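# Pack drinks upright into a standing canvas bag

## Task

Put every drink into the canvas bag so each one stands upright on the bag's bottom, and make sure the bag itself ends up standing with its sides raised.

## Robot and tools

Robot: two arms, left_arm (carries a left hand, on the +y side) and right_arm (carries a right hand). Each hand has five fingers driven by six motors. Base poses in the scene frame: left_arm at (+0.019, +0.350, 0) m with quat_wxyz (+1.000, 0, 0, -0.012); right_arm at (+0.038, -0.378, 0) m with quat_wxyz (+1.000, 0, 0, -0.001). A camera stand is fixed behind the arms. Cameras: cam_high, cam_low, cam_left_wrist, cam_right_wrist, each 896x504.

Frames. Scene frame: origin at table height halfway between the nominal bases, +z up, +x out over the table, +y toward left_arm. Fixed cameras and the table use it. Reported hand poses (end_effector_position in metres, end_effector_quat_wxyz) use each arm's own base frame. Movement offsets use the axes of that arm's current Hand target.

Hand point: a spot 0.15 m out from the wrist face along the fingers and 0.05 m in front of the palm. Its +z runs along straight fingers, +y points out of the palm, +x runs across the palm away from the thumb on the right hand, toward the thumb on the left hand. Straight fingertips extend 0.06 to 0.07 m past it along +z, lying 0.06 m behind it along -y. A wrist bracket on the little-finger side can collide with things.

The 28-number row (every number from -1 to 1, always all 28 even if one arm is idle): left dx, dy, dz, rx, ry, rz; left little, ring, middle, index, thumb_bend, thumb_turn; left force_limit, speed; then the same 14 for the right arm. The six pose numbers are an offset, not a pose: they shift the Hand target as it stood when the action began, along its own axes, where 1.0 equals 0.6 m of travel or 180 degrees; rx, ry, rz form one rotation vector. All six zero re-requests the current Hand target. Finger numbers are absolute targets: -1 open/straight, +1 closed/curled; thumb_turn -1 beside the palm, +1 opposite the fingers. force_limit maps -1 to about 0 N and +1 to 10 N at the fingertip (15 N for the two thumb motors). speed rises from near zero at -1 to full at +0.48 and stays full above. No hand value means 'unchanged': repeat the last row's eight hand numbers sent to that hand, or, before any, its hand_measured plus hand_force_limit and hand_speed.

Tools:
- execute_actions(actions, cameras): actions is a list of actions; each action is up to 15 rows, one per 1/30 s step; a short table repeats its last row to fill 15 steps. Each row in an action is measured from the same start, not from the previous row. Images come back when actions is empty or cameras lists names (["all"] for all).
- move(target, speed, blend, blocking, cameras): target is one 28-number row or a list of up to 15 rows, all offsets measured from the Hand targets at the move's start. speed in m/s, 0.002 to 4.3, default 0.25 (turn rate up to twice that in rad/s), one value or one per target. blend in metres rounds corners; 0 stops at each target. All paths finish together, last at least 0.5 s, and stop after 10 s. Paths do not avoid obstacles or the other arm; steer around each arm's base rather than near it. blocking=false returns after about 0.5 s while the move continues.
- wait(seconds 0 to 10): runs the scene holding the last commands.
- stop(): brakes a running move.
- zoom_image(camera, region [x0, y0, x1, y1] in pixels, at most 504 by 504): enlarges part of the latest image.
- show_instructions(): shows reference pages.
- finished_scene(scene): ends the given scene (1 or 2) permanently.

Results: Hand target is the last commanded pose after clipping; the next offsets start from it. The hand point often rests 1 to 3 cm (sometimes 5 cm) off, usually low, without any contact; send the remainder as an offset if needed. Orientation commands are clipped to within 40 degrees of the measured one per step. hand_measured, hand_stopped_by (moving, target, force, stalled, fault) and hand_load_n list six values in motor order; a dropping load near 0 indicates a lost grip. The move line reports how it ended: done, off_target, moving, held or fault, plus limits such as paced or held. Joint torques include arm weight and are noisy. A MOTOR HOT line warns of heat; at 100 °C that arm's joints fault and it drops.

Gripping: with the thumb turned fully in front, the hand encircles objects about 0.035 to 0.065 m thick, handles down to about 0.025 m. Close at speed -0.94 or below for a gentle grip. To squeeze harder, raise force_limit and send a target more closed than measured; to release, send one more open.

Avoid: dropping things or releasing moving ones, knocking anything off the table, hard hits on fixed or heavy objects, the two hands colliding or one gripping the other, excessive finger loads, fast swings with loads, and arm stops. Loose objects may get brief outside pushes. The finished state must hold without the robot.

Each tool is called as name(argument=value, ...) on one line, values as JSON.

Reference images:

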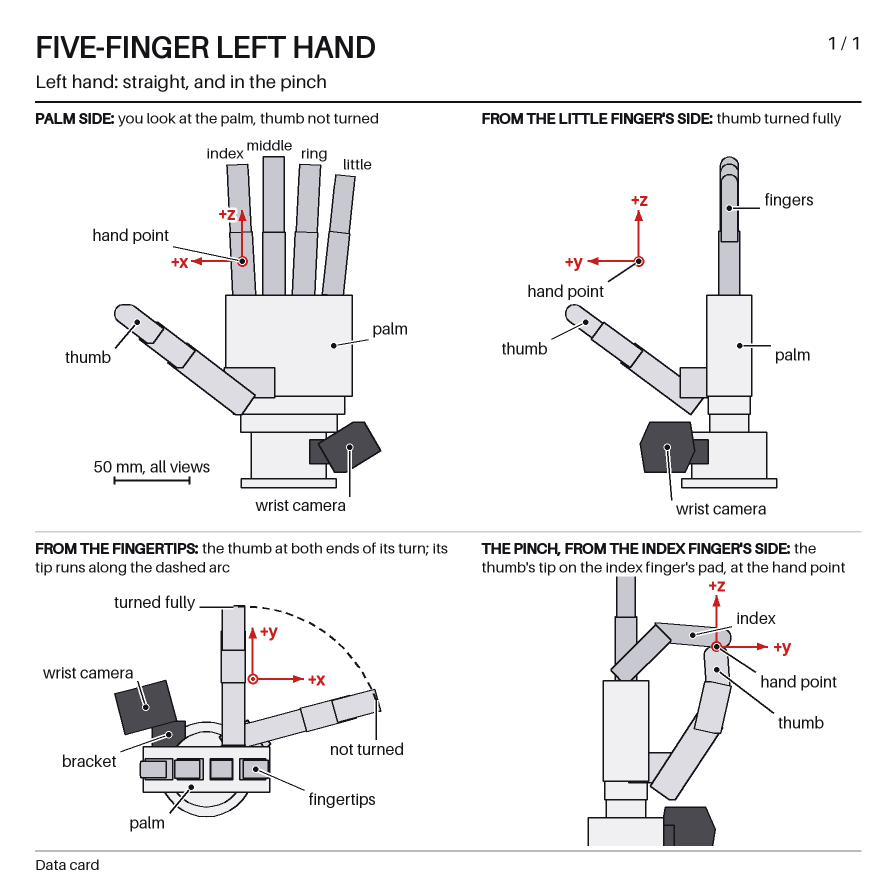

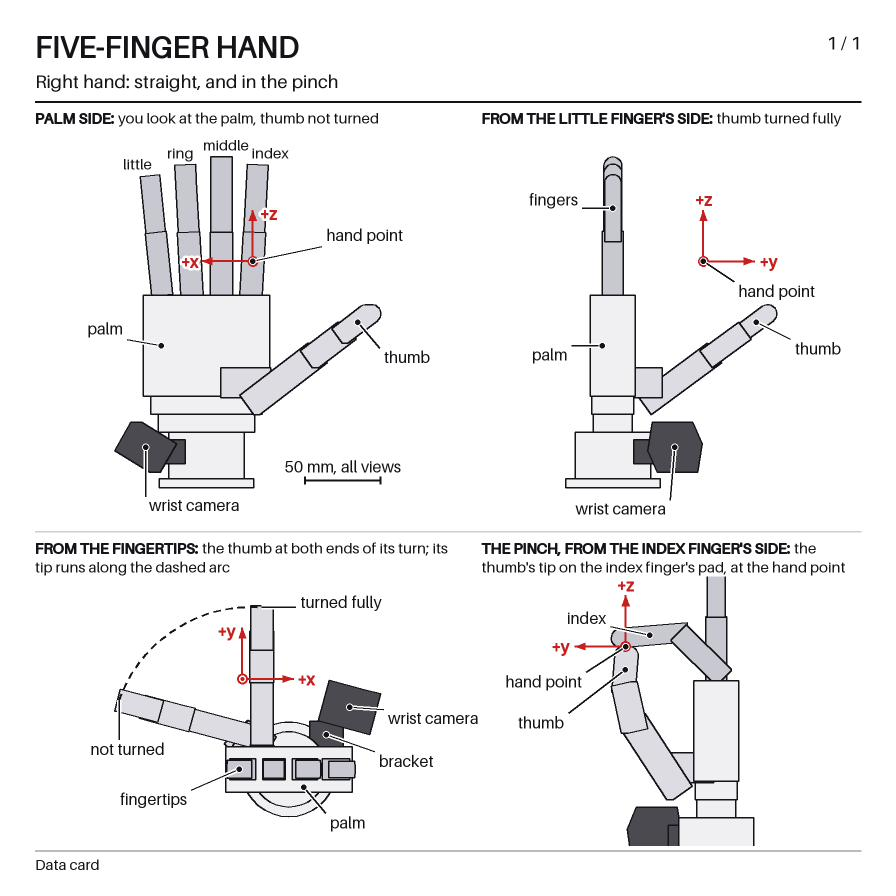

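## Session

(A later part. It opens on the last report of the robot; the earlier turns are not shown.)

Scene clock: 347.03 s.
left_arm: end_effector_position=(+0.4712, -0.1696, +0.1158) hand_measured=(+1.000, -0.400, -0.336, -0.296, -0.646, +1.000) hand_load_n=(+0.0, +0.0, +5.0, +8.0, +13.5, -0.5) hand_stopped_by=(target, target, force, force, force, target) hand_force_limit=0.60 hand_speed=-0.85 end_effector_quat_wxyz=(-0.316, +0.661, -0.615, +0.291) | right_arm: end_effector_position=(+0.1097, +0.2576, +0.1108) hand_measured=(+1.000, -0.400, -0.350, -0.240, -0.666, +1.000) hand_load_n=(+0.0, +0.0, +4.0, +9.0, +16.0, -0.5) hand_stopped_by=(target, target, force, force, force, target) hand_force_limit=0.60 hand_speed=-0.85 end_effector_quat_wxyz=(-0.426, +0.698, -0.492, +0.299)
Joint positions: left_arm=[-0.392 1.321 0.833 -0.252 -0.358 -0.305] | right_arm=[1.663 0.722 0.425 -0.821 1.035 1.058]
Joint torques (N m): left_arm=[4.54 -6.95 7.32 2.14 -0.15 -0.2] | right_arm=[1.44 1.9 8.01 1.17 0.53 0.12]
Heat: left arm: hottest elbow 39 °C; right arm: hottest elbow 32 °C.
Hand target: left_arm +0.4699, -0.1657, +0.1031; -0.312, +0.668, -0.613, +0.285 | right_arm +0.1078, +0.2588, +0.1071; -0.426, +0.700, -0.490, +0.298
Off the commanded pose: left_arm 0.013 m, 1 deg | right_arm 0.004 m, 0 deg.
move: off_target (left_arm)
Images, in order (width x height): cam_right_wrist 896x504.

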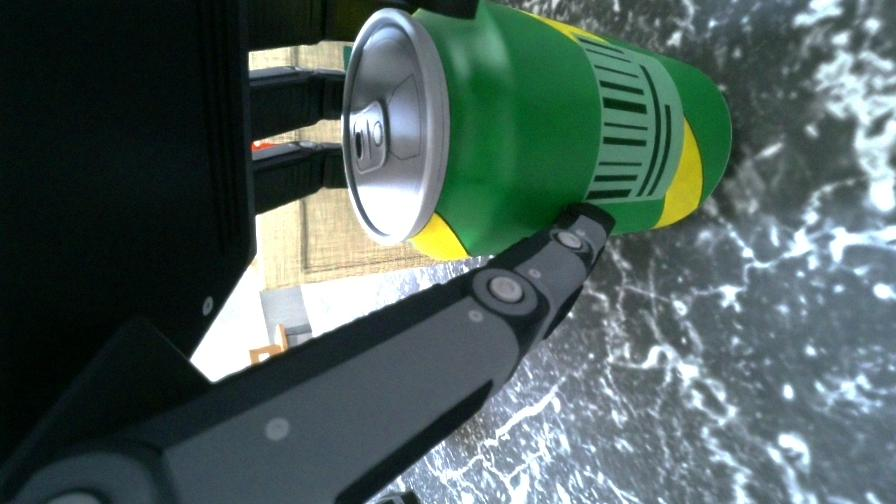

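move(target=[[0,0,0,0,0,0,1,-0.4,0.1,0.1,0.4,1,0.6,-0.85,-0.0087,-0.0713,-0.0255,0,0,0,1,-0.4,0.1,0.1,0.4,1,0.6,-0.85],[0,0,0,0,0,0,1,-0.4,0.1,0.1,0.4,1,0.6,-0.85,-0.0133,-0.3533,-0.1697,0,0,0,1,-0.4,0.1,0.1,0.4,1,0.6,-0.85]], speed=[0.06,0.15], cameras=["cam_high","cam_right_wrist"])

Scene clock: 361.03 s.
left_arm: end_effector_position=(+0.4712, -0.1696, +0.1158) hand_measured=(+1.000, -0.400, -0.336, -0.296, -0.646, +1.000) hand_load_n=(+0.0, +0.0, +5.0, +8.0, +13.5, -0.5) hand_stopped_by=(target, target, force, force, force, target) hand_force_limit=0.60 hand_speed=-0.85 end_effector_quat_wxyz=(-0.316, +0.661, -0.615, +0.291) | right_arm: end_effector_position=(+0.1129, +0.2606, +0.3174) hand_measured=(+1.000, -0.400, -0.350, -0.238, -0.662, +1.000) hand_load_n=(+0.0, +0.0, +0.0, +0.0, +0.0, +0.0) hand_stopped_by=(target, target, force, force, force, target) hand_force_limit=0.60 hand_speed=-0.85 end_effector_quat_wxyz=(-0.411, +0.709, -0.482, +0.309)
Joint positions: left_arm=[-0.392 1.321 0.833 -0.252 -0.358 -0.305] | right_arm=[1.641 0.736 0.987 -1.375 1.021 1.01]
Joint torques (N m): left_arm=[4.6 -6.3 7.21 2 -0.11 -0.21] | right_arm=[1.03 1.38 13.39 0.44 0.6 0.12]
Heat: left arm: hottest elbow 38 °C; right arm: hottest elbow 32 °C.
Hand target: left_arm +0.4699, -0.1657, +0.1031; -0.312, +0.668, -0.613, +0.285 | right_arm +0.1118, +0.2686, +0.3422; -0.426, +0.700, -0.490, +0.298
Off the commanded pose: left_arm 0.013 m, 1 deg | right_arm 0.026 m, 3 deg.
move: off_target (left_arm, right_arm)
Images, in order (width x height): cam_high 896x504, cam_right_wrist 896x504.

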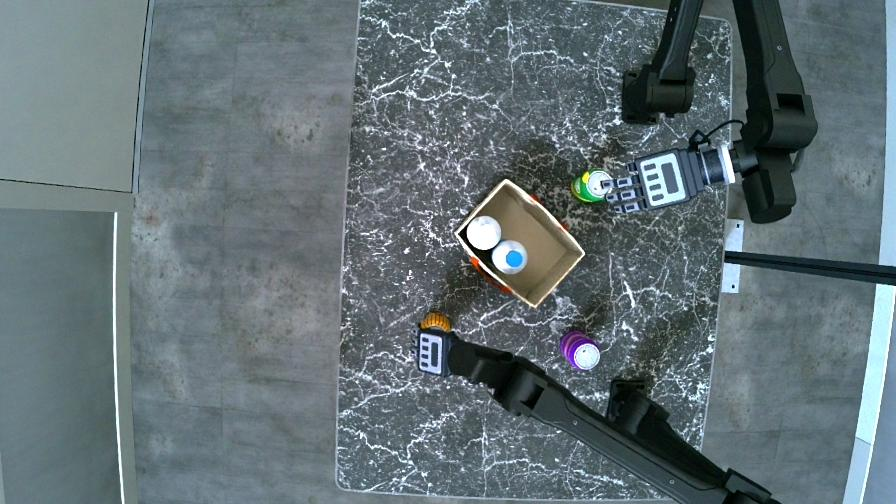

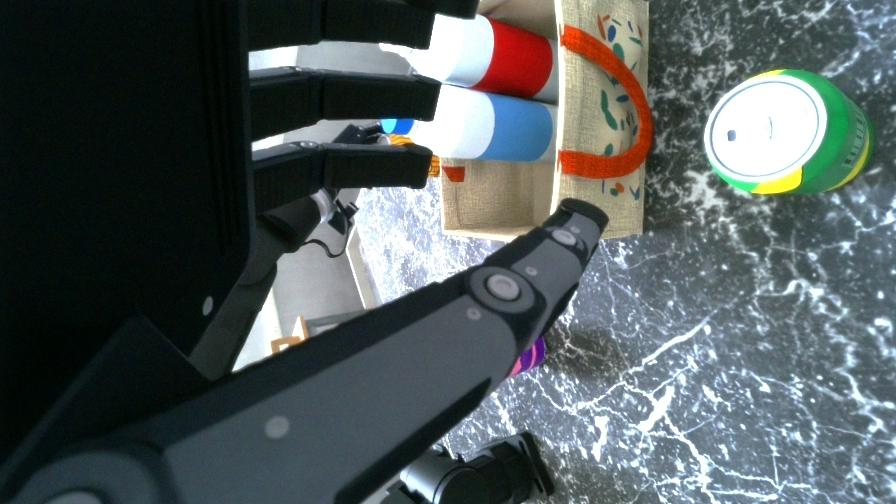

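move(target=[[0,0,0,0,0,0,1,-0.4,0.1,0.1,0.4,1,0.6,-0.85,0.053,0.1312,0.0367,-0.028,0,0,1,-0.4,-1,-1,-1,1,0.3,-0.4],[0,0,0,0,0,0,1,-0.4,0.1,0.1,0.4,1,0.6,-0.85,0.053,0.2825,0.115,-0.028,0,0,1,-0.4,-1,-1,-1,1,0.3,-0.4]], speed=[0.15,0.12], cameras=["cam_high","cam_right_wrist"])

zoom_image(camera="cam_high", region=[540, 130, 680, 230])

Scene clock: 391.60 s.
left_arm: end_effector_position=(+0.4712, -0.1696, +0.1158) hand_measured=(+1.000, -0.400, -0.336, -0.296, -0.646, +1.000) hand_load_n=(+0.0, +0.0, +5.0, +8.5, +13.5, -0.5) hand_stopped_by=(target, target, force, force, force, target) hand_force_limit=0.60 hand_speed=-0.85 end_effector_quat_wxyz=(-0.316, +0.661, -0.615, +0.291) | right_arm: end_effector_position=(+0.1052, +0.2328, +0.1596) hand_measured=(+1.000, -0.400, -1.000, -1.000, -1.000, +1.000) hand_load_n=(+0.0, +0.0, +0.0, +0.0, +0.0, +0.0) hand_stopped_by=(target, target, target, target, target, target) hand_force_limit=0.30 hand_speed=-0.40 end_effector_quat_wxyz=(-0.390, +0.722, -0.497, +0.280)
Joint positions: left_arm=[-0.392 1.321 0.833 -0.252 -0.358 -0.305] | right_arm=[1.624 0.605 0.555 -1.098 0.939 1.041]
Joint torques (N m): left_arm=[4.13 -6.65 7.23 2.07 -0.16 -0.19] | right_arm=[-0.09 0.85 8.34 1.46 0.33 0.03]
Heat: left arm: hottest elbow 38 °C; right arm: hottest elbow 36 °C.
Hand target: left_arm +0.4699, -0.1657, +0.1031; -0.312, +0.668, -0.613, +0.285 | right_arm +0.1070, +0.2331, +0.1600; -0.395, +0.718, -0.503, +0.276
Off the commanded pose: left_arm 0.013 m, 1 deg | right_arm 0.002 m, 1 deg.
move: off_target (left_arm)
Images, in order (width x height): cam_high 896x504, cam_right_wrist 896x504.

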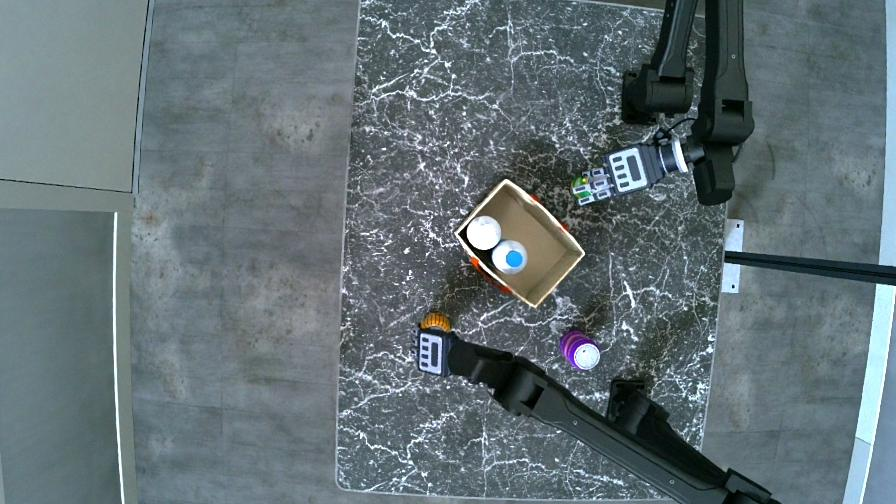

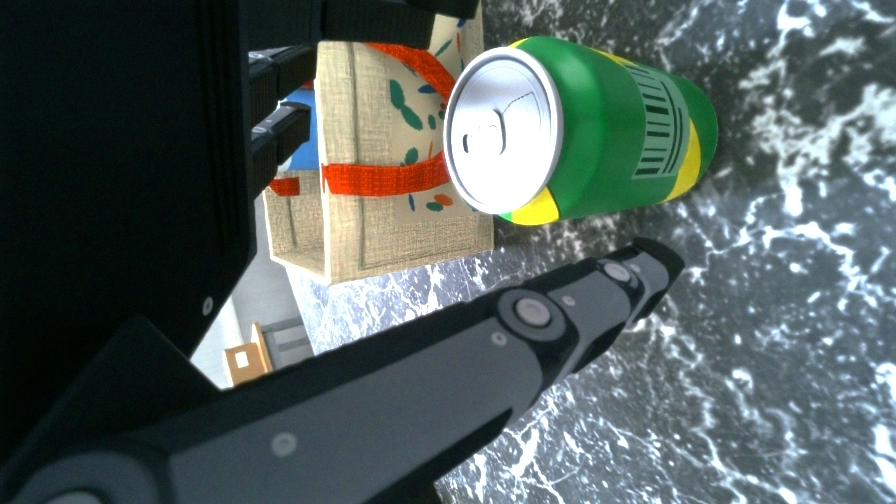

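Scaled by 3.600.

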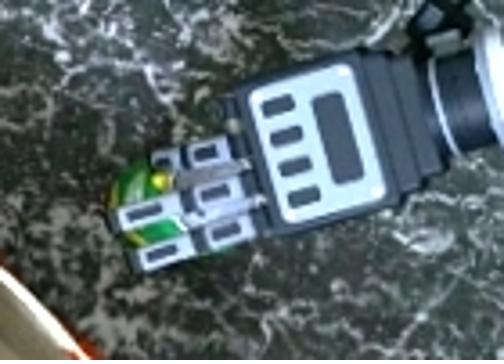

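move(target=[[0,0,0,0,0,0,1,-0.4,0.1,0.1,0.4,1,0.6,-0.85,0,-0.01075,0.0169,0,0,0,1,-0.4,-1,-1,-1,1,0.3,-0.4],[0,0,0,0,0,0,1,-0.4,0.1,0.1,0.4,1,0.6,-0.85,0,0.0526,0.0572,0,0,0,1,-0.4,-1,-1,-1,1,0.3,-0.4]], speed=[0.1,0.1], cameras=["cam_high","cam_right_wrist"])

zoom_image(camera="cam_high", region=[540, 130, 680, 230])

Scene clock: 408.67 s.
left_arm: end_effector_position=(+0.4712, -0.1696, +0.1158) hand_measured=(+1.000, -0.400, -0.336, -0.296, -0.646, +1.000) hand_load_n=(+0.0, +0.0, +5.0, +8.0, +13.5, -0.5) hand_stopped_by=(target, target, force, force, force, target) hand_force_limit=0.60 hand_speed=-0.85 end_effector_quat_wxyz=(-0.316, +0.661, -0.615, +0.291) | right_arm: end_effector_position=(+0.1163, +0.2371, +0.1186) hand_measured=(+1.000, -0.400, -1.000, -1.000, -1.000, +1.000) hand_load_n=(+0.0, +0.0, +0.0, +0.0, +0.0, +0.0) hand_stopped_by=(target, target, target, target, target, target) hand_force_limit=0.30 hand_speed=-0.40 end_effector_quat_wxyz=(-0.398, +0.717, -0.502, +0.274)
Joint positions: left_arm=[-0.392 1.321 0.833 -0.252 -0.358 -0.305] | right_arm=[1.553 0.601 0.434 -0.879 0.907 0.945]
Joint torques (N m): left_arm=[4.78 -6.59 7.13 2.28 -0.09 -0.23] | right_arm=[-0.09 2.73 8.36 1.63 0.28 -0.02]
Heat: left arm: hottest elbow 38 °C; right arm: hottest elbow 34 °C.
Hand target: left_arm +0.4699, -0.1657, +0.1031; -0.312, +0.668, -0.613, +0.285 | right_arm +0.1183, +0.2373, +0.1149; -0.395, +0.718, -0.503, +0.276
Off the commanded pose: left_arm 0.013 m, 1 deg | right_arm 0.004 m, 0 deg.
move: off_target (left_arm)
Images, in order (width x height): cam_high 896x504, cam_right_wrist 896x504.

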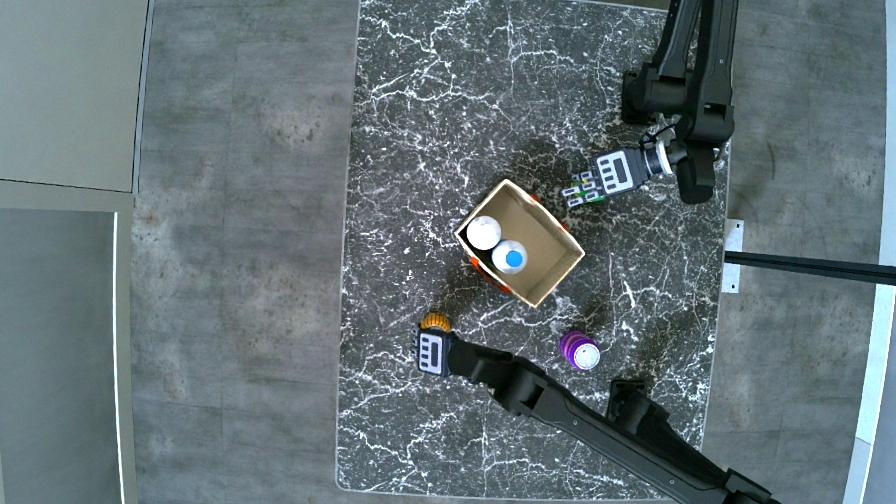

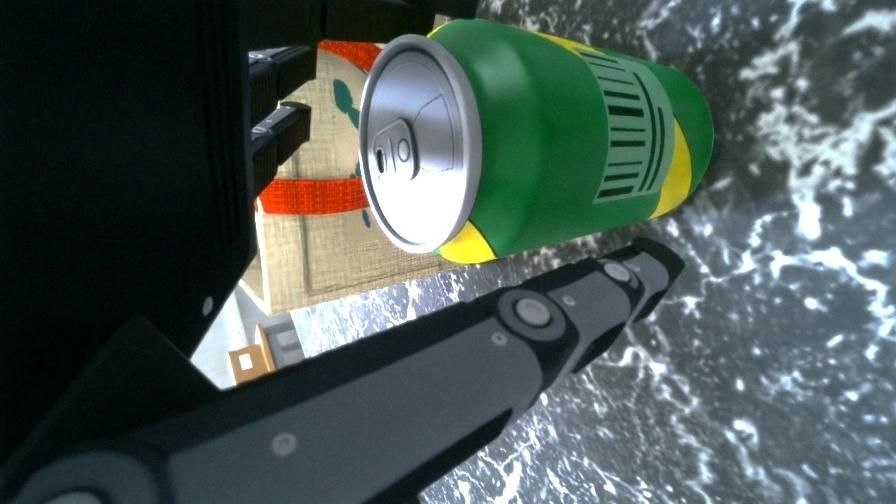

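Scaled by 3.600.

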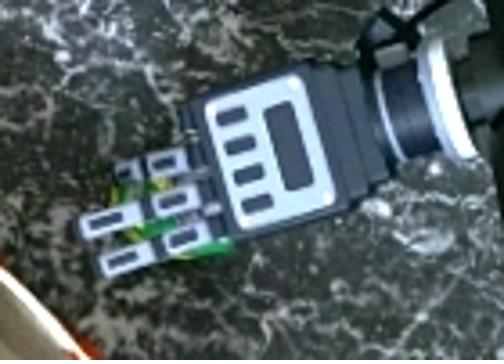

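move(target=[[0,0,0,0,0,0,1,-0.4,0.1,0.1,0.4,1,0.6,-0.85,0,0.0107,-0.0012,0,0,0,1,-0.4,-1,-1,-1,1,0.3,-0.4],[0,0,0,0,0,0,1,-0.4,0.1,0.1,0.4,1,0.6,-0.85,0,0.0107,-0.0012,0,0,0,1,-0.4,0.1,0.1,0.4,1,0.7,-0.85]], speed=0.05, cameras=["cam_right_wrist"])

Scene clock: 416.90 s.
left_arm: end_effector_position=(+0.4712, -0.1696, +0.1158) hand_measured=(+1.000, -0.400, -0.336, -0.296, -0.646, +1.000) hand_load_n=(+0.0, +0.0, +5.0, +8.0, +13.5, -0.5) hand_stopped_by=(target, target, force, force, force, target) hand_force_limit=0.60 hand_speed=-0.85 end_effector_quat_wxyz=(-0.316, +0.661, -0.615, +0.291) | right_arm: end_effector_position=(+0.1164, +0.2354, +0.1146) hand_measured=(+1.000, -0.400, -0.336, -0.282, -0.658, +1.000) hand_load_n=(+0.0, +0.5, +4.0, +11.0, +16.5, -0.5) hand_stopped_by=(target, target, force, force, force, target) hand_force_limit=0.70 hand_speed=-0.85 end_effector_quat_wxyz=(-0.397, +0.715, -0.505, +0.276)
Joint positions: left_arm=[-0.392 1.321 0.833 -0.252 -0.358 -0.305] | right_arm=[1.558 0.603 0.424 -0.878 0.913 0.96]
Joint torques (N m): left_arm=[5.13 -6.89 7.23 1.91 -0.12 -0.17] | right_arm=[1.44 3.02 8.32 1.14 0.42 0.12]
Heat: left arm: hottest elbow 38 °C; right arm: hottest elbow 33 °C.
Hand target: left_arm +0.4699, -0.1657, +0.1031; -0.312, +0.668, -0.613, +0.285 | right_arm +0.1145, +0.2358, +0.1098; -0.395, +0.718, -0.503, +0.276
Off the commanded pose: left_arm 0.013 m, 1 deg | right_arm 0.005 m, 1 deg.
move: off_target (left_arm)
Images, in order (width x height): cam_right_wrist 896x504.

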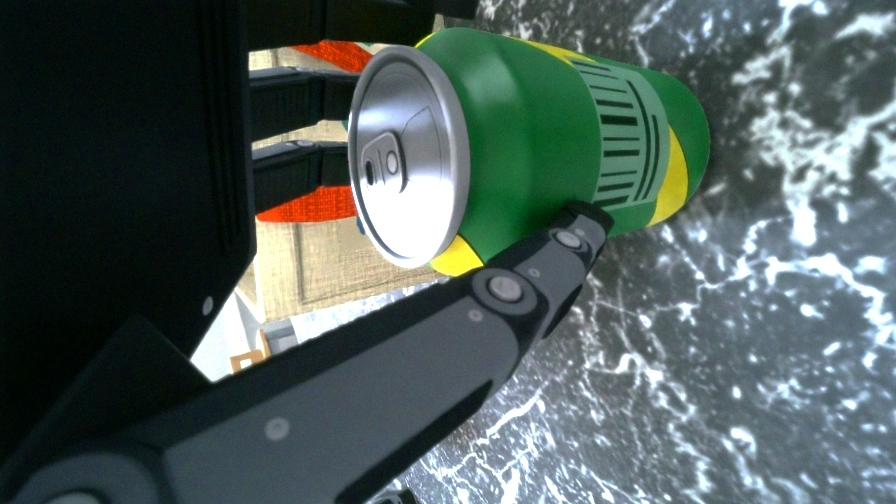

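move(target=[0,0,0,0,0,0,1,-0.4,0.1,0.1,0.4,1,0.6,-0.85,-0.0063,-0.0575,-0.0338,0,0,0,1,-0.4,0.1,0.1,0.4,1,0.7,-0.85], speed=0.04, cameras=["cam_right_wrist"])

Scene clock: 422.57 s.
left_arm: end_effector_position=(+0.4712, -0.1696, +0.1158) hand_measured=(+1.000, -0.400, -0.336, -0.296, -0.646, +1.000) hand_load_n=(+0.0, +0.0, +5.0, +8.0, +13.5, -0.5) hand_stopped_by=(target, target, force, force, force, target) hand_force_limit=0.60 hand_speed=-0.85 end_effector_quat_wxyz=(-0.316, +0.661, -0.615, +0.291) | right_arm: end_effector_position=(+0.1156, +0.2211, +0.1147) hand_measured=(+1.000, -0.400, -0.336, -0.282, -0.658, +1.000) hand_load_n=(+0.0, +0.0, +3.5, +10.0, +17.5, +0.0) hand_stopped_by=(target, target, force, force, force, target) hand_force_limit=0.70 hand_speed=-0.85 end_effector_quat_wxyz=(-0.371, +0.728, -0.497, +0.291)
Joint positions: left_arm=[-0.392 1.321 0.833 -0.252 -0.358 -0.305] | right_arm=[1.558 0.603 0.445 -0.971 0.91 0.966]
Joint torques (N m): left_arm=[4.66 -6.3 7.2 2.02 -0.18 -0.19] | right_arm=[1.14 2.02 14.61 0.43 0.5 0.02]
Heat: left arm: hottest elbow 38 °C; right arm: hottest elbow 33 °C.
Hand target: left_arm +0.4699, -0.1657, +0.1031; -0.312, +0.668, -0.613, +0.285 | right_arm +0.1145, +0.2398, +0.1498; -0.395, +0.718, -0.503, +0.276
Off the commanded pose: left_arm 0.013 m, 1 deg | right_arm 0.040 m, 3 deg.
move: off_target (left_arm, right_arm)
Images, in order (width x height): cam_right_wrist 896x504.

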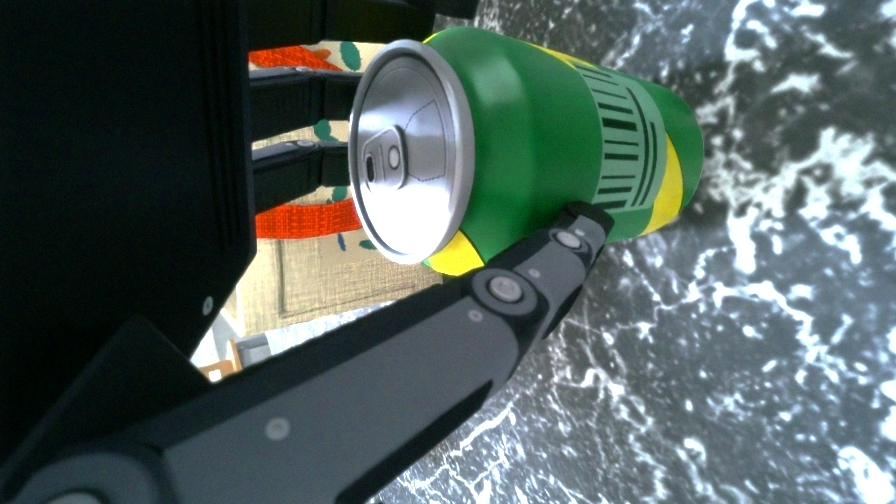

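move(target=[0,0,0,0,0,0,1,-0.4,0.1,0.1,0.4,1,0.6,-0.85,-0.0047,-0.0431,-0.0254,0,0,0,1,-0.4,0.1,0.1,0.4,1,0.7,-0.85], speed=0.04, cameras=["cam_right_wrist"])

Scene clock: 427.23 s.
left_arm: end_effector_position=(+0.4712, -0.1696, +0.1158) hand_measured=(+1.000, -0.400, -0.336, -0.296, -0.646, +1.000) hand_load_n=(+0.0, +0.0, +5.0, +8.0, +13.5, -0.5) hand_stopped_by=(target, target, force, force, force, target) hand_force_limit=0.60 hand_speed=-0.85 end_effector_quat_wxyz=(-0.316, +0.661, -0.615, +0.291) | right_arm: end_effector_position=(+0.1145, +0.2208, +0.1377) hand_measured=(+1.000, -0.400, -0.336, -0.282, -0.658, +1.000) hand_load_n=(+0.0, +0.0, +4.0, +10.0, +17.5, +0.0) hand_stopped_by=(target, target, force, force, force, target) hand_force_limit=0.70 hand_speed=-0.85 end_effector_quat_wxyz=(-0.364, +0.734, -0.493, +0.293)
Joint positions: left_arm=[-0.392 1.321 0.833 -0.252 -0.358 -0.305] | right_arm=[1.558 0.603 0.512 -1.054 0.904 0.961]
Joint torques (N m): left_arm=[4.54 -6.18 7.3 2.04 -0.12 -0.2] | right_arm=[1.2 2.2 15.72 0.68 0.74 0.08]
Heat: left arm: hottest elbow 38 °C; right arm: hottest elbow 33 °C.
Hand target: left_arm +0.4699, -0.1657, +0.1031; -0.312, +0.668, -0.613, +0.285 | right_arm +0.1145, +0.2428, +0.1797; -0.395, +0.718, -0.503, +0.276
Off the commanded pose: left_arm 0.013 m, 1 deg | right_arm 0.047 m, 5 deg.
move: off_target (left_arm, right_arm)
Images, in order (width x height): cam_right_wrist 896x504.

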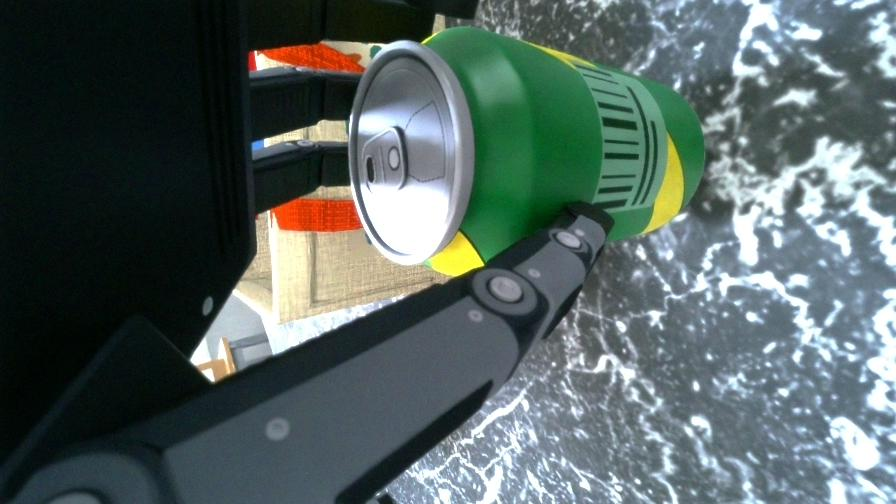

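move(target=[[0,0,0,0,0,0,1,-0.4,0.1,0.1,0.4,1,0.6,-0.85,0,-0.2398,-0.1524,0,0,0,1,-0.4,0.1,0.1,0.4,1,0.7,-0.85],[0,0,0,0,0,0,1,-0.4,0.1,0.1,0.4,1,0.6,-0.85,0.0302,-0.4343,0.1537,0,0.2529,0.1611,1,-0.4,0.1,0.1,0.4,1,0.7,-0.85]], speed=[0.12,0.15], cameras=["cam_high","cam_right_wrist"])

zoom_image(camera="cam_high", region=[440, 120, 620, 320])

Scene clock: 443.93 s.
left_arm: end_effector_position=(+0.4712, -0.1696, +0.1158) hand_measured=(+1.000, -0.400, -0.336, -0.296, -0.646, +1.000) hand_load_n=(+0.0, +0.0, +5.0, +8.0, +13.5, -0.5) hand_stopped_by=(target, target, force, force, force, target) hand_force_limit=0.60 hand_speed=-0.85 end_effector_quat_wxyz=(-0.316, +0.661, -0.615, +0.291) | right_arm: end_effector_position=(+0.3142, +0.2903, +0.3170) hand_measured=(+1.000, -0.400, -0.336, -0.282, -0.658, +1.000) hand_load_n=(+0.0, +0.0, +4.0, +9.5, +17.5, +0.0) hand_stopped_by=(target, target, force, force, force, target) hand_force_limit=0.70 hand_speed=-0.85 end_effector_quat_wxyz=(+0.223, -0.450, +0.757, -0.417)
Joint positions: left_arm=[-0.392 1.321 0.833 -0.252 -0.358 -0.305] | right_arm=[1.053 1.351 1.442 -1.7 0.986 1.573]
Joint torques (N m): left_arm=[4.54 -6.59 7.31 2.25 -0.13 -0.19] | right_arm=[0.09 -8.94 14.48 -0.4 0.81 0.16]
Heat: left arm: hottest elbow 38 °C; right arm: hottest elbow 35 °C.
Hand target: left_arm +0.4699, -0.1657, +0.1031; -0.312, +0.668, -0.613, +0.285 | right_arm +0.3251, +0.3002, +0.3505; +0.227, -0.411, +0.774, -0.425
Off the commanded pose: left_arm 0.013 m, 1 deg | right_arm 0.036 m, 5 deg.
joint sent to its limit (right arm) — joint 4 (wrist pitch), lower limit. The joint targets are off in orientation, not in position.
move: off_target (left_arm, right_arm)
Images, in order (width x height): cam_high 896x504, cam_right_wrist 896x504.

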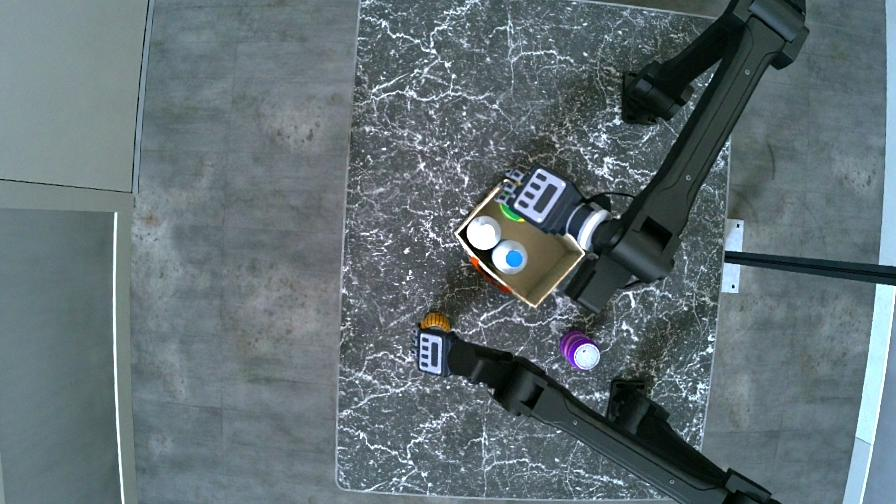

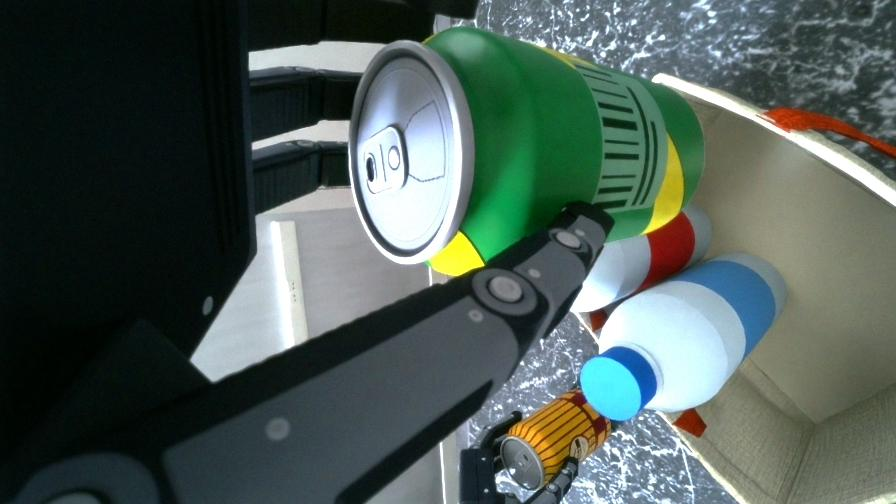

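Scaled by 2.520.

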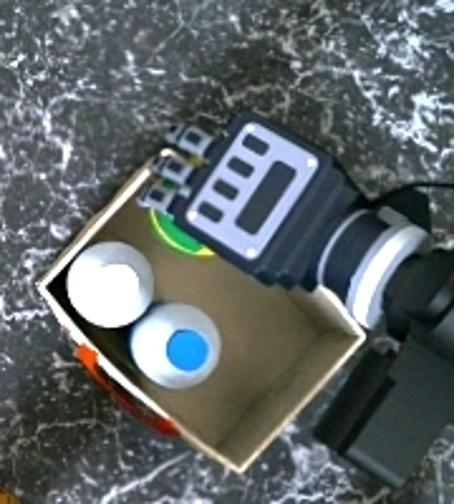

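zoom_image(camera="cam_high", region=[480, 170, 560, 240])

Scaled by 6.300.

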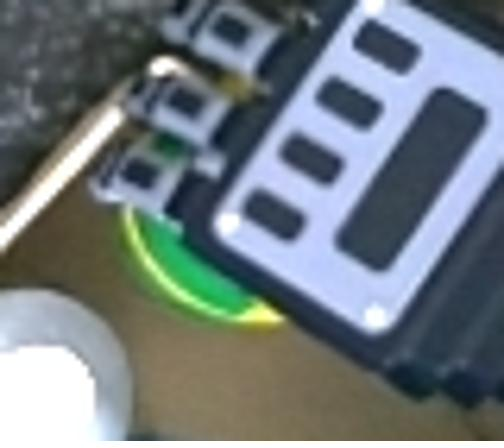

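move(target=[0,0,0,0,0,0,1,-0.4,0.1,0.1,0.4,1,0.6,-0.85,0.019,0.1445,0.0833,0,0,0,1,-0.4,0.1,0.1,0.4,1,0.7,-0.85], speed=0.1, cameras=["cam_high","cam_right_wrist","cam_low"])

zoom_image(camera="cam_high", region=[480, 170, 560, 240])

zoom_image(camera="cam_low", region=[400, 120, 580, 280])

Scene clock: 472.33 s.
left_arm: end_effector_position=(+0.4712, -0.1696, +0.1158) hand_measured=(+1.000, -0.400, -0.336, -0.296, -0.646, +1.000) hand_load_n=(+0.0, +0.0, +5.0, +8.0, +13.5, -0.5) hand_stopped_by=(target, target, force, force, force, target) hand_force_limit=0.60 hand_speed=-0.85 end_effector_quat_wxyz=(-0.316, +0.661, -0.615, +0.291) | right_arm: end_effector_position=(+0.3136, +0.2870, +0.2446) hand_measured=(+1.000, -0.400, -0.336, -0.282, -0.658, +1.000) hand_load_n=(+0.0, +0.0, +3.5, +10.0, +17.5, +0.0) hand_stopped_by=(target, target, force, force, force, target) hand_force_limit=0.70 hand_speed=-0.85 end_effector_quat_wxyz=(+0.212, -0.417, +0.774, -0.427)
Joint positions: left_arm=[-0.392 1.321 0.833 -0.252 -0.358 -0.305] | right_arm=[1.057 1.389 1.283 -1.619 0.986 1.723]
Joint torques (N m): left_arm=[5.01 -6.07 7.41 1.99 -0.15 -0.2] | right_arm=[1.49 -9.47 8.65 0.21 0.97 0.18]
Motor temperatures (°C): left_arm=[23 26 38 24 21 23] | right_arm=[23 22 39 23 24 20]
Heat: left arm: hottest elbow 38 °C; right arm: hottest elbow 39 °C.
Hand target: left_arm +0.4699, -0.1657, +0.1031; -0.312, +0.668, -0.613, +0.285 | right_arm +0.3151, +0.2933, +0.2503; +0.227, -0.411, +0.774, -0.425
Off the commanded pose: left_arm 0.013 m, 1 deg | right_arm 0.009 m, 2 deg.
move: off_target (left_arm)
Images, in order (width x height): cam_high 896x504, cam_low 896x504, cam_right_wrist 896x504.

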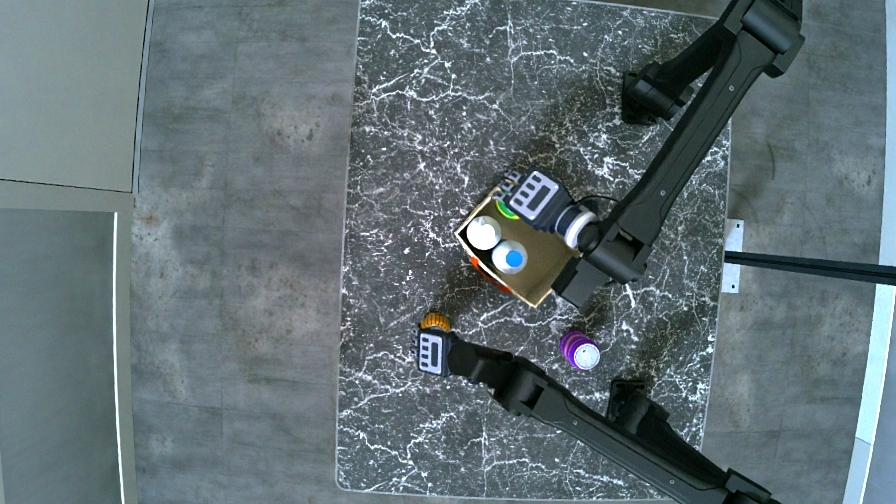

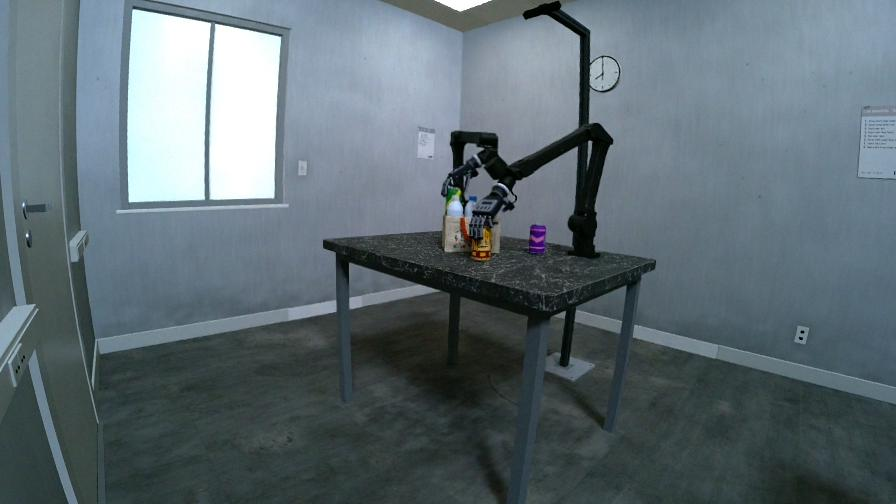

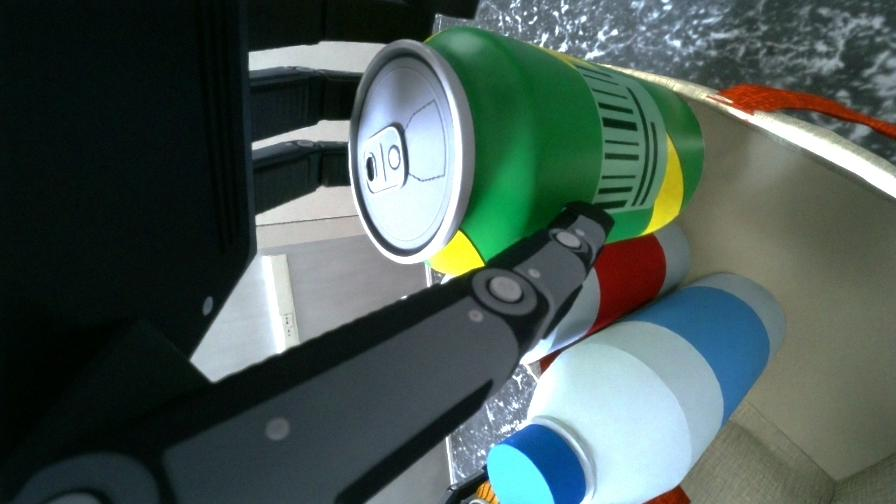

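Scaled by 6.300.

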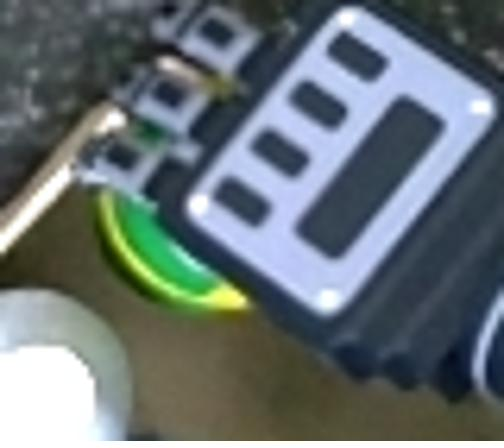

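Scaled by 2.800.

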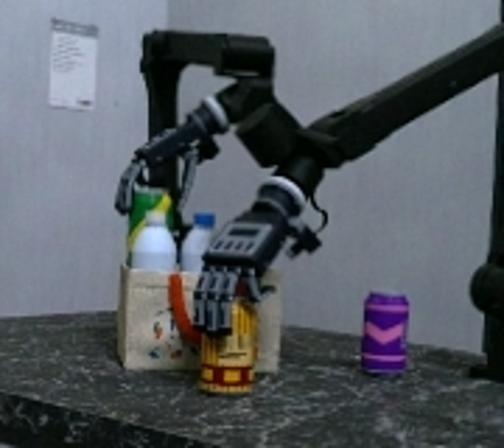

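move(target=[0,0,0,0,0,0,1,-0.4,0.1,0.1,0.4,1,0.6,-0.85,-0.0183,-0.0008,0.0015,0,0,0,1,-0.4,0.1,0.1,0.4,1,0.7,-0.85], speed=0.1, cameras=["cam_high","cam_right_wrist"])

zoom_image(camera="cam_high", region=[480, 170, 560, 240])

Scene clock: 480.70 s.
left_arm: end_effector_position=(+0.4712, -0.1696, +0.1158) hand_measured=(+1.000, -0.400, -0.336, -0.296, -0.646, +1.000) hand_load_n=(+0.0, +0.0, +5.0, +8.0, +13.5, -0.5) hand_stopped_by=(target, target, force, force, force, target) hand_force_limit=0.60 hand_speed=-0.85 end_effector_quat_wxyz=(-0.316, +0.661, -0.615, +0.291) | right_arm: end_effector_position=(+0.3156, +0.2907, +0.2349) hand_measured=(+1.000, -0.400, -0.336, -0.282, -0.658, +1.000) hand_load_n=(+0.5, +0.0, +4.0, +10.0, +17.5, +0.0) hand_stopped_by=(target, target, force, force, force, target) hand_force_limit=0.70 hand_speed=-0.85 end_effector_quat_wxyz=(+0.205, -0.421, +0.772, -0.431)
Joint positions: left_arm=[-0.392 1.321 0.833 -0.252 -0.358 -0.305] | right_arm=[1.057 1.414 1.283 -1.613 0.986 1.723]
Joint torques (N m): left_arm=[4.89 -7.06 7.25 2 -0.11 -0.16] | right_arm=[1.2 -9.76 10.67 0.17 1 0.09]
Heat: left arm: hottest elbow 38 °C; right arm: hottest elbow 38 °C.
Hand target: left_arm +0.4699, -0.1657, +0.1031; -0.312, +0.668, -0.613, +0.285 | right_arm +0.3220, +0.3018, +0.2502; +0.226, -0.412, +0.774, -0.425
Off the commanded pose: left_arm 0.013 m, 1 deg | right_arm 0.020 m, 3 deg.
move: off_target (left_arm, right_arm)
Images, in order (width x height): cam_high 896x504, cam_right_wrist 896x504.

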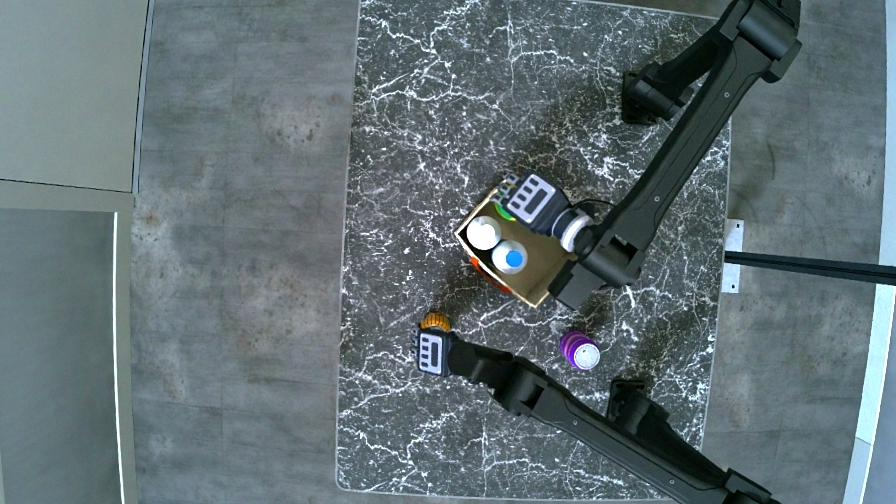

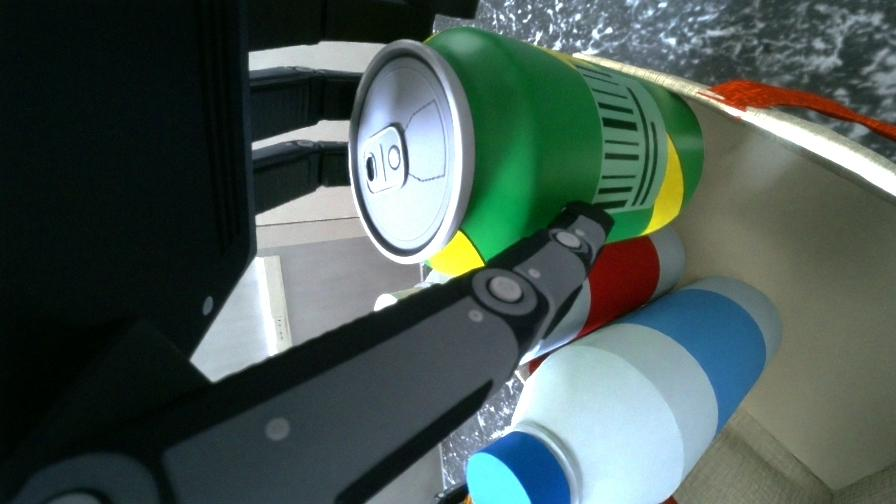

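Scaled by 6.300.

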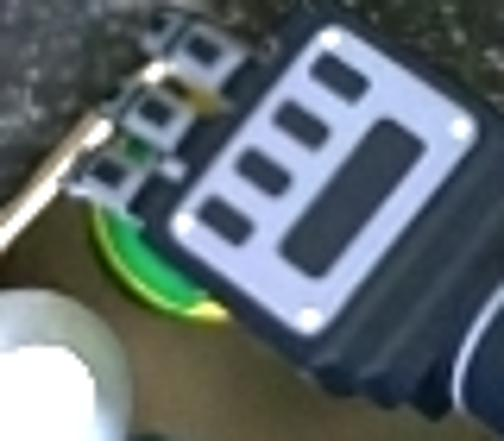

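move(target=[0,0,0,0,0,0,1,-0.4,0.1,0.1,0.4,1,0.6,-0.85,0.0005,0.0095,-0.015,0,0.014,0.009,1,-0.4,0.1,0.1,0.4,1,0.7,-0.85], speed=0.1, cameras=["cam_high","cam_right_wrist"])

zoom_image(camera="cam_high", region=[480, 170, 560, 240])

Scene clock: 496.40 s.
left_arm: end_effector_position=(+0.4712, -0.1696, +0.1158) hand_measured=(+1.000, -0.400, -0.336, -0.296, -0.646, +1.000) hand_load_n=(+0.0, +0.0, +5.0, +8.0, +13.5, -0.5) hand_stopped_by=(target, target, force, force, force, target) hand_force_limit=0.60 hand_speed=-0.85 end_effector_quat_wxyz=(-0.316, +0.661, -0.615, +0.291) | right_arm: end_effector_position=(+0.3060, +0.2904, +0.2238) hand_measured=(+1.000, -0.400, -0.336, -0.282, -0.658, +1.000) hand_load_n=(+0.0, +0.0, +4.0, +9.5, +17.5, +0.0) hand_stopped_by=(target, target, force, force, force, target) hand_force_limit=0.70 hand_speed=-0.85 end_effector_quat_wxyz=(+0.192, -0.404, +0.778, -0.441)
Joint positions: left_arm=[-0.392 1.321 0.833 -0.252 -0.358 -0.305] | right_arm=[1.081 1.449 1.283 -1.695 0.975 1.85]
Joint torques (N m): left_arm=[4.72 -6.48 7.25 1.98 -0.14 -0.19] | right_arm=[1.38 -10.11 13.11 -1.13 0.79 0.14]
Heat: left arm: hottest elbow 38 °C; right arm: hottest elbow 37 °C.
Hand target: left_arm +0.4699, -0.1657, +0.1031; -0.312, +0.668, -0.613, +0.285 | right_arm +0.3132, +0.3074, +0.2503; +0.215, -0.391, +0.784, -0.431
Off the commanded pose: left_arm 0.013 m, 1 deg | right_arm 0.032 m, 3 deg.
joint sent to its limit (right arm) — joint 4 (wrist pitch), lower limit. The joint targets still meet the commanded pose.
move: off_target (left_arm, right_arm)
Images, in order (width x height): cam_high 896x504, cam_right_wrist 896x504.

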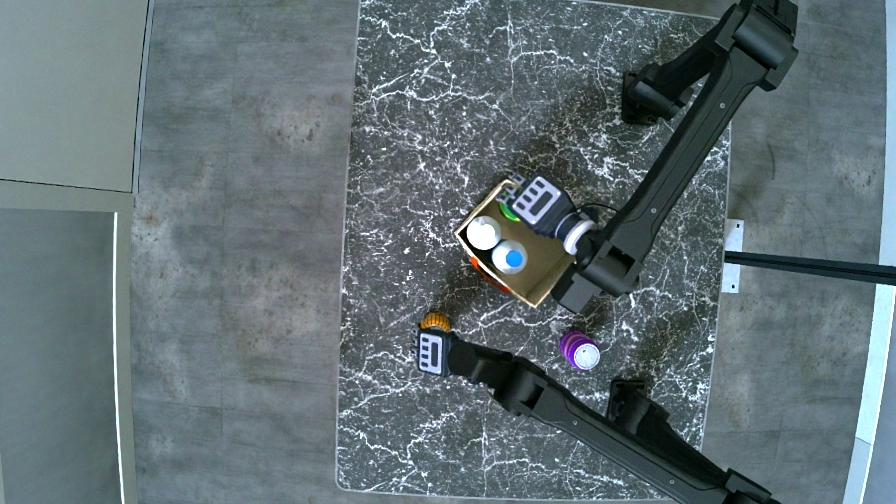

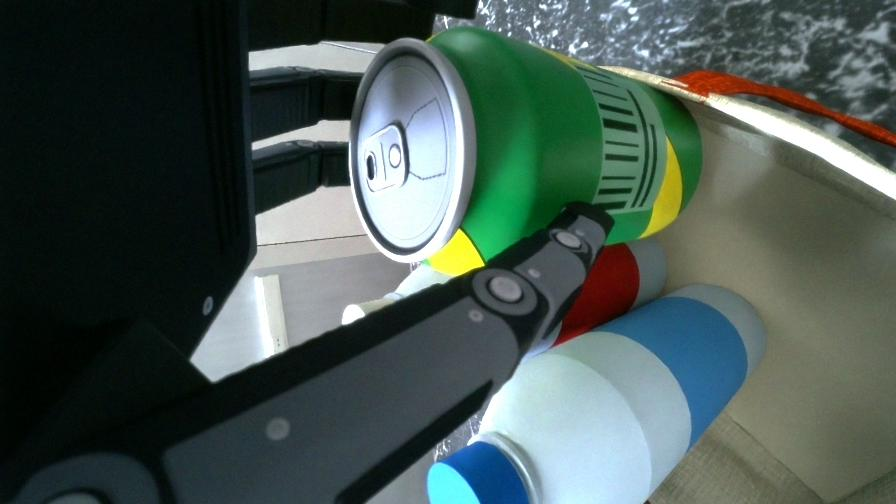

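Scaled by 6.300.

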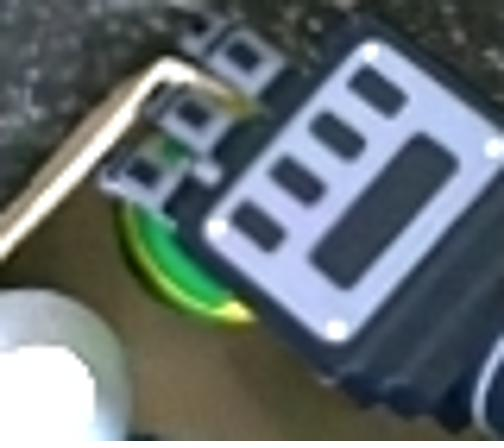

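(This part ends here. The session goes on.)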